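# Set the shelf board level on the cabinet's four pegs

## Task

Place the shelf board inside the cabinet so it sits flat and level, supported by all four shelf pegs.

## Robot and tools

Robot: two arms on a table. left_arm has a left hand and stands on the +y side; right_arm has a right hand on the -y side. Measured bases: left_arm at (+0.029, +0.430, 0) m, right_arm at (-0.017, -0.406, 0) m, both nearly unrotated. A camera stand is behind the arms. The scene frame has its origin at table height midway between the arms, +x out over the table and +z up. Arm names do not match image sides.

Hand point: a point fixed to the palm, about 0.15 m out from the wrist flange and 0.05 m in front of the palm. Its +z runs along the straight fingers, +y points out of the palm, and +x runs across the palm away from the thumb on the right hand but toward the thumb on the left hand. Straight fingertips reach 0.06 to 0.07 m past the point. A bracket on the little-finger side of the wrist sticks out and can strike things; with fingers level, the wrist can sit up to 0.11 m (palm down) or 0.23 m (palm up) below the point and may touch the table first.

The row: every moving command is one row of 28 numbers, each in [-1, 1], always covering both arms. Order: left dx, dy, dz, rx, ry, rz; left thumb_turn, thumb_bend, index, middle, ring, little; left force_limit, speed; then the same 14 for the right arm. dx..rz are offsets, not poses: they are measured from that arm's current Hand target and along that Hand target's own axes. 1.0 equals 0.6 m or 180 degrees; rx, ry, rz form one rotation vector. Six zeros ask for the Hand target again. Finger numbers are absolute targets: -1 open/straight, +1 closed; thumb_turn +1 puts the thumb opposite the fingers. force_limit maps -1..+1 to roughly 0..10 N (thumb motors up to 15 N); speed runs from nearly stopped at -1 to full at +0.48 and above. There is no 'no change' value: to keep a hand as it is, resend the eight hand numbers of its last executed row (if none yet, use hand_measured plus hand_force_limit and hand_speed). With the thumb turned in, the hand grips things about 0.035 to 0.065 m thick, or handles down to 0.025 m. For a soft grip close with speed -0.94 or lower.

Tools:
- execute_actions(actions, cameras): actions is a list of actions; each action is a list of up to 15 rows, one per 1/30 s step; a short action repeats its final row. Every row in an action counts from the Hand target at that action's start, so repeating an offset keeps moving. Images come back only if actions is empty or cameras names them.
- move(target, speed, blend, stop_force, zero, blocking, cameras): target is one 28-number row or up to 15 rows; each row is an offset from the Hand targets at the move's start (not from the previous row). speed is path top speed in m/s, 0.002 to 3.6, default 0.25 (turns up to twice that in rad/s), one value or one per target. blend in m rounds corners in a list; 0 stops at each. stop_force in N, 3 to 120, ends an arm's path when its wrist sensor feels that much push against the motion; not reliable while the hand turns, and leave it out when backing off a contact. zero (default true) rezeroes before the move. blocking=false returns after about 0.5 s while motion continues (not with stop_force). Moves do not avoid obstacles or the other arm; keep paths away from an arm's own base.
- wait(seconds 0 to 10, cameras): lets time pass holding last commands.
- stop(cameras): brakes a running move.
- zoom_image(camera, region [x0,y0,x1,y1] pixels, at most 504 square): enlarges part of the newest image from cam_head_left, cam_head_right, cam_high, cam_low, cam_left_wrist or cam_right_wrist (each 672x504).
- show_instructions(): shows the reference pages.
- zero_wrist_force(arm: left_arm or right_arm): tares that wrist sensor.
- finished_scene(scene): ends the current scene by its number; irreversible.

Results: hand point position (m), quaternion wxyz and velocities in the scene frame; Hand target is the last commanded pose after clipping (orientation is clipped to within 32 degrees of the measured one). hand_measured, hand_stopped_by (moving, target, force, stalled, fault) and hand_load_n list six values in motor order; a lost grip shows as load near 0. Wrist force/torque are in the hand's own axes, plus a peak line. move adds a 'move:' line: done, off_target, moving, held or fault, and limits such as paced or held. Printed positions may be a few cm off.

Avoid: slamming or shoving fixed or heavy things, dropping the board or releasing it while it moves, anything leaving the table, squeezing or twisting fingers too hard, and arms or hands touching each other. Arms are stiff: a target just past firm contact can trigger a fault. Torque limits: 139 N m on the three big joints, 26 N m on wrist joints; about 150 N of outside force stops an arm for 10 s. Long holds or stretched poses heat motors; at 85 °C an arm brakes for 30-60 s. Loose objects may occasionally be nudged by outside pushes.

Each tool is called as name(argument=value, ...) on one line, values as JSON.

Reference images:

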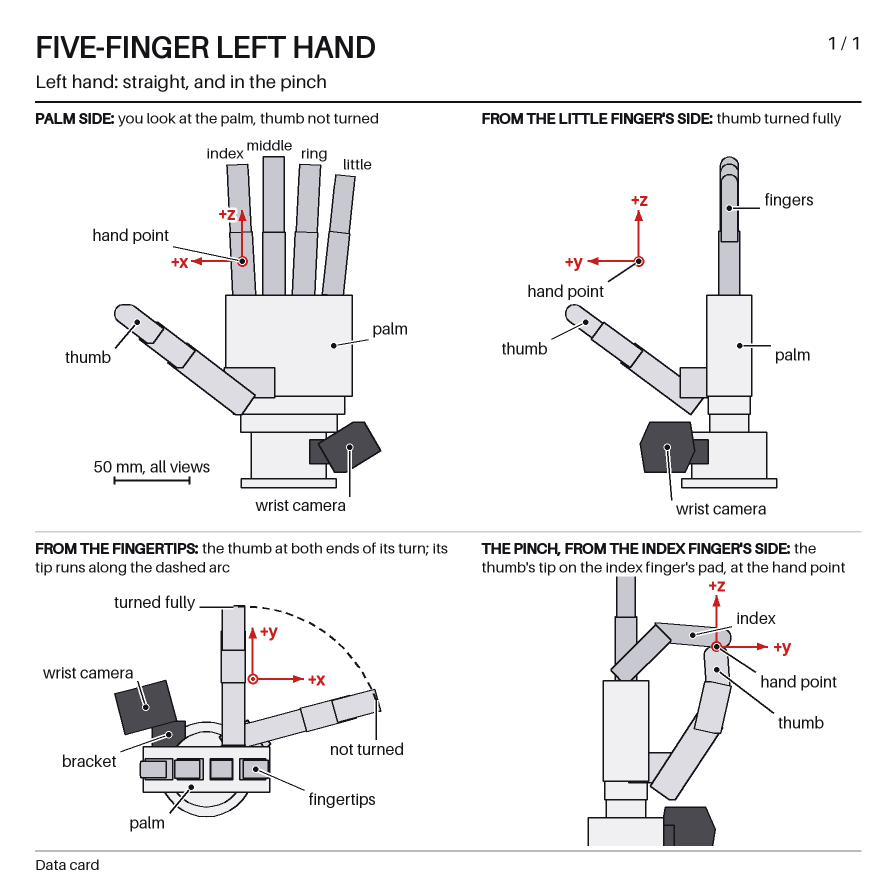

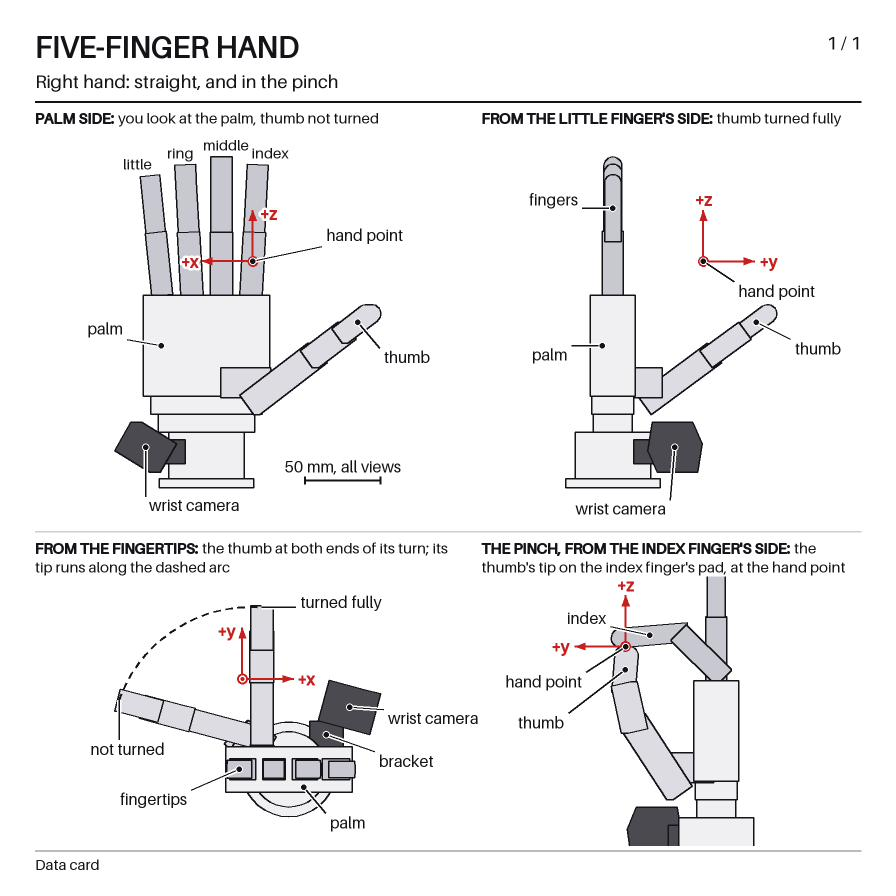

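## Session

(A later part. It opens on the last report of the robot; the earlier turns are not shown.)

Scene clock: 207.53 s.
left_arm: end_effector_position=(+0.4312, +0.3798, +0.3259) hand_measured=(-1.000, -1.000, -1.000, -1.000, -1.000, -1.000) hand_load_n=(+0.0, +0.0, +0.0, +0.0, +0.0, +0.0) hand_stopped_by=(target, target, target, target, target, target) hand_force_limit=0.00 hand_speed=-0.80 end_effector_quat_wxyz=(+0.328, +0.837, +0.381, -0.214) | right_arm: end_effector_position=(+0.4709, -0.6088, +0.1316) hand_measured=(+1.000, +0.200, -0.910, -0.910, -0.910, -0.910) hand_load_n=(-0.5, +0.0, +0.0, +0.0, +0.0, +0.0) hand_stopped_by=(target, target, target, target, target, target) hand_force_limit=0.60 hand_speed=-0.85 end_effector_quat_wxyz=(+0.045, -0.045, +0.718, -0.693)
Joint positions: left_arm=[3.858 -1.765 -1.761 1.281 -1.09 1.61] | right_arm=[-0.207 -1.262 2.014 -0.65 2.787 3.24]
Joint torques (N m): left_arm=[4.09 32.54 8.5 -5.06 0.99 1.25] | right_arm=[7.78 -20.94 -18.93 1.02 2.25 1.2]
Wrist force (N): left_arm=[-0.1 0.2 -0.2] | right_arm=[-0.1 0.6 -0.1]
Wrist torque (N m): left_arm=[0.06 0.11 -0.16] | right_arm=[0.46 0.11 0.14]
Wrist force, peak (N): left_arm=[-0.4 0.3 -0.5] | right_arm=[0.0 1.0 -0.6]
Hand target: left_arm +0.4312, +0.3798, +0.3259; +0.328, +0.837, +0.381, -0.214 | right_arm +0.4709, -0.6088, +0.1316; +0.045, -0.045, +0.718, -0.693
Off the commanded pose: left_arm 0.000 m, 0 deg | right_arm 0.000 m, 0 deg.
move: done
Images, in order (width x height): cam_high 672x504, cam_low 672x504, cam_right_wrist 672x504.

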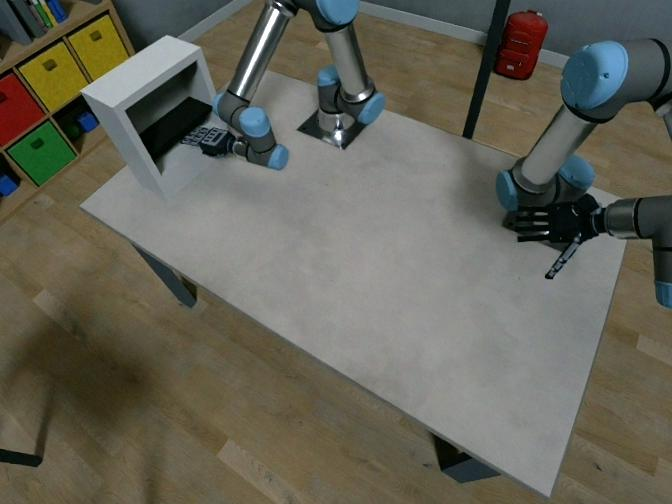

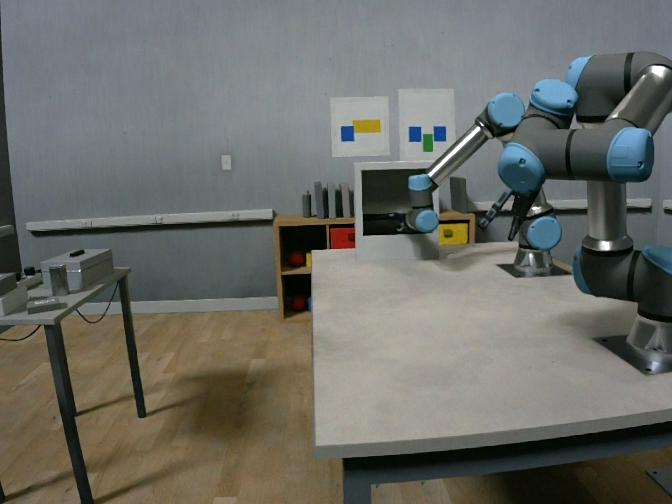

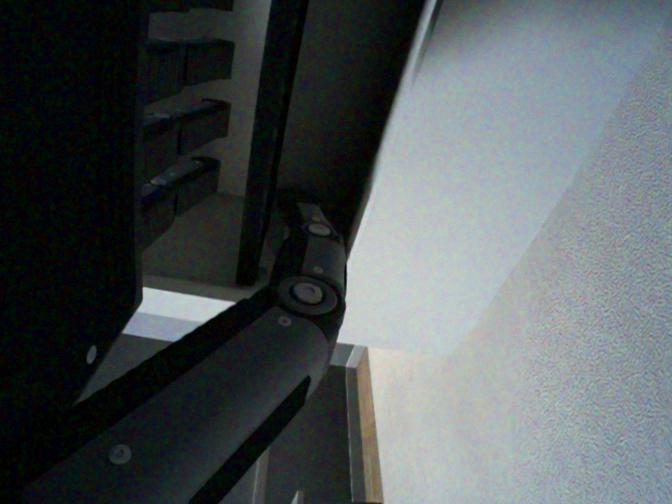

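move(target=[0,0,0,0,0,0,-1,-1,-1,-1,-1,-1,0,-0.8,0.0013,-0.0743,-0.255,0,0,0,1,0.2,-0.91,-0.91,-0.91,-0.91,0.6,-0.85], speed=0.15, cameras=["cam_low","cam_high","cam_right_wrist"])

zoom_image(camera="cam_low", region=[350, 155, 445, 245])

zoom_image(camera="cam_high", region=[110, 60, 230, 190])

zoom_image(camera="cam_right_wrist", region=[120, 0, 560, 400])

Scene clock: 209.50 s.
left_arm: end_effector_position=(+0.4312, +0.3798, +0.3259) hand_measured=(-1.000, -1.000, -1.000, -1.000, -1.000, -1.000) hand_load_n=(+0.0, +0.0, +0.0, +0.0, +0.0, +0.0) hand_stopped_by=(target, target, target, target, target, target) hand_force_limit=0.00 hand_speed=-0.80 end_effector_quat_wxyz=(+0.328, +0.837, +0.381, -0.214) | right_arm: end_effector_position=(+0.4507, -0.4591, +0.1815) hand_measured=(+1.000, +0.200, -0.910, -0.910, -0.910, -0.910) hand_load_n=(+0.0, +0.0, +0.0, +0.0, +0.0, +0.0) hand_stopped_by=(target, target, target, target, target, target) hand_force_limit=0.60 hand_speed=-0.85 end_effector_quat_wxyz=(+0.050, -0.048, +0.706, -0.705)
Joint positions: left_arm=[3.858 -1.765 -1.761 1.281 -1.09 1.61] | right_arm=[0.156 -1.251 1.873 -0.338 3.141 3.429]
Joint torques (N m): left_arm=[3.65 32.53 8.6 -4.98 1.04 1.17] | right_arm=[7.19 -22.03 -19.6 1.93 2.74 1.26]
Wrist force (N): left_arm=[0.1 0.1 0.0] | right_arm=[-0.2 0.7 -0.5]
Wrist torque (N m): left_arm=[0.02 0.09 -0.16] | right_arm=[0.51 0.16 0.13]
Wrist force, peak (N): left_arm=[-0.1 0.2 -0.8] | right_arm=[-0.1 1.1 0.6]
Hand target: left_arm +0.4312, +0.3798, +0.3259; +0.328, +0.837, +0.381, -0.214 | right_arm +0.4507, -0.4588, +0.1816; +0.045, -0.045, +0.718, -0.693
Off the commanded pose: left_arm 0.000 m, 0 deg | right_arm 0.000 m, 2 deg.
move: done
Images, in order (width x height): cam_high 672x504, cam_low 672x504, cam_right_wrist 672x504.

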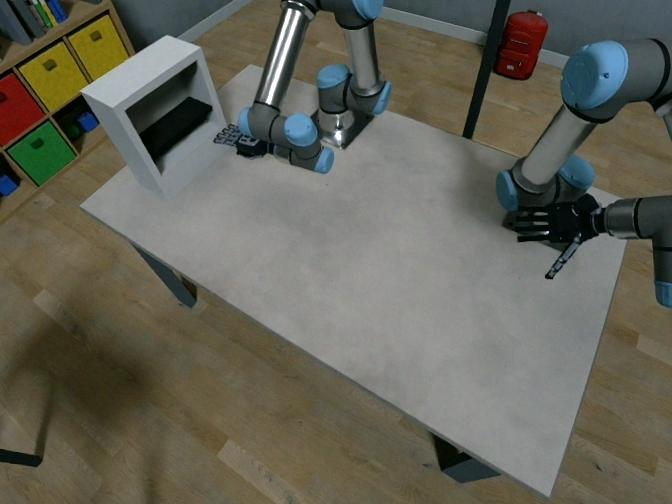

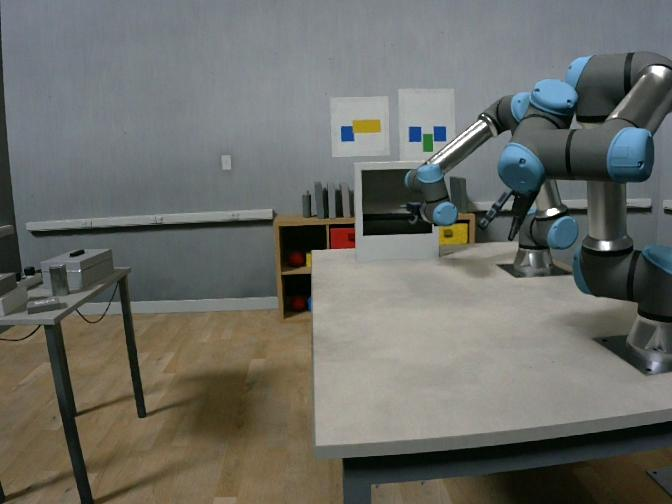

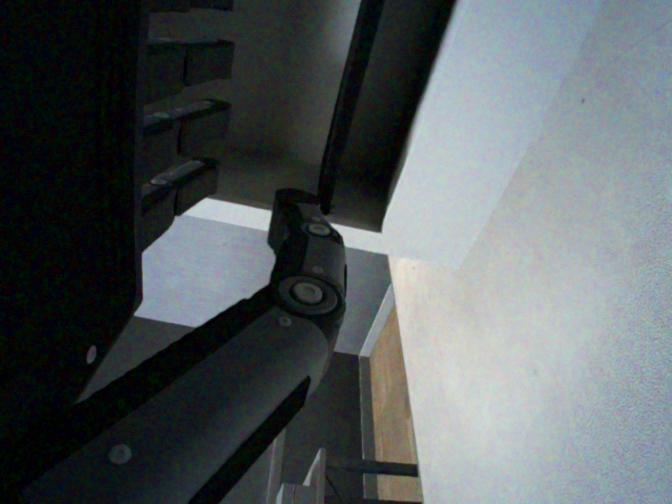

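Scaled by 5.305 from the camera's 672x504 image, which has a finer 960x720 frame.

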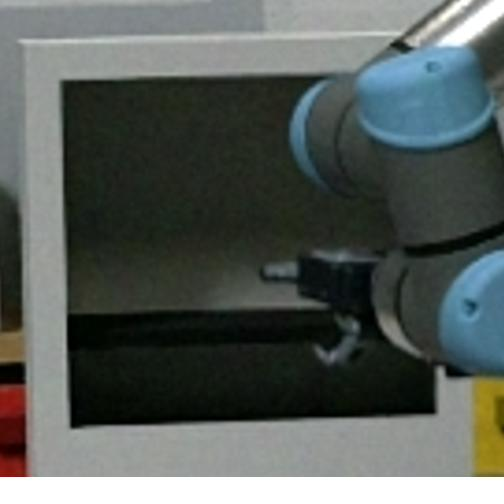

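Scaled by 3.877 from the camera's 672x504 image, which has a finer 960x720 frame.

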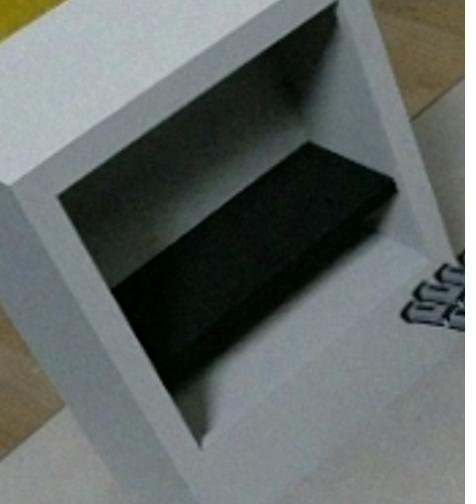

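Scaled by 1.145 from the camera's 672x504 image, which has a finer 960x720 frame.

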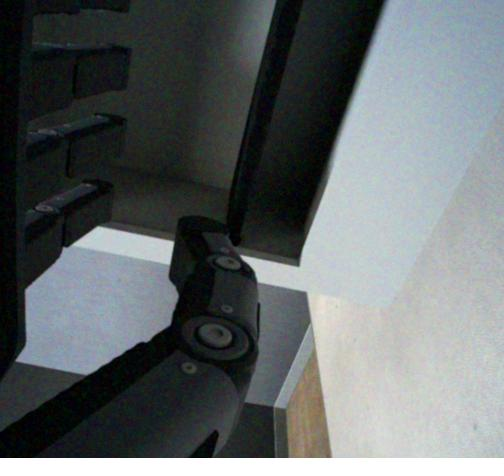

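finished_scene(scene=2)

The scene is finished: the task was done.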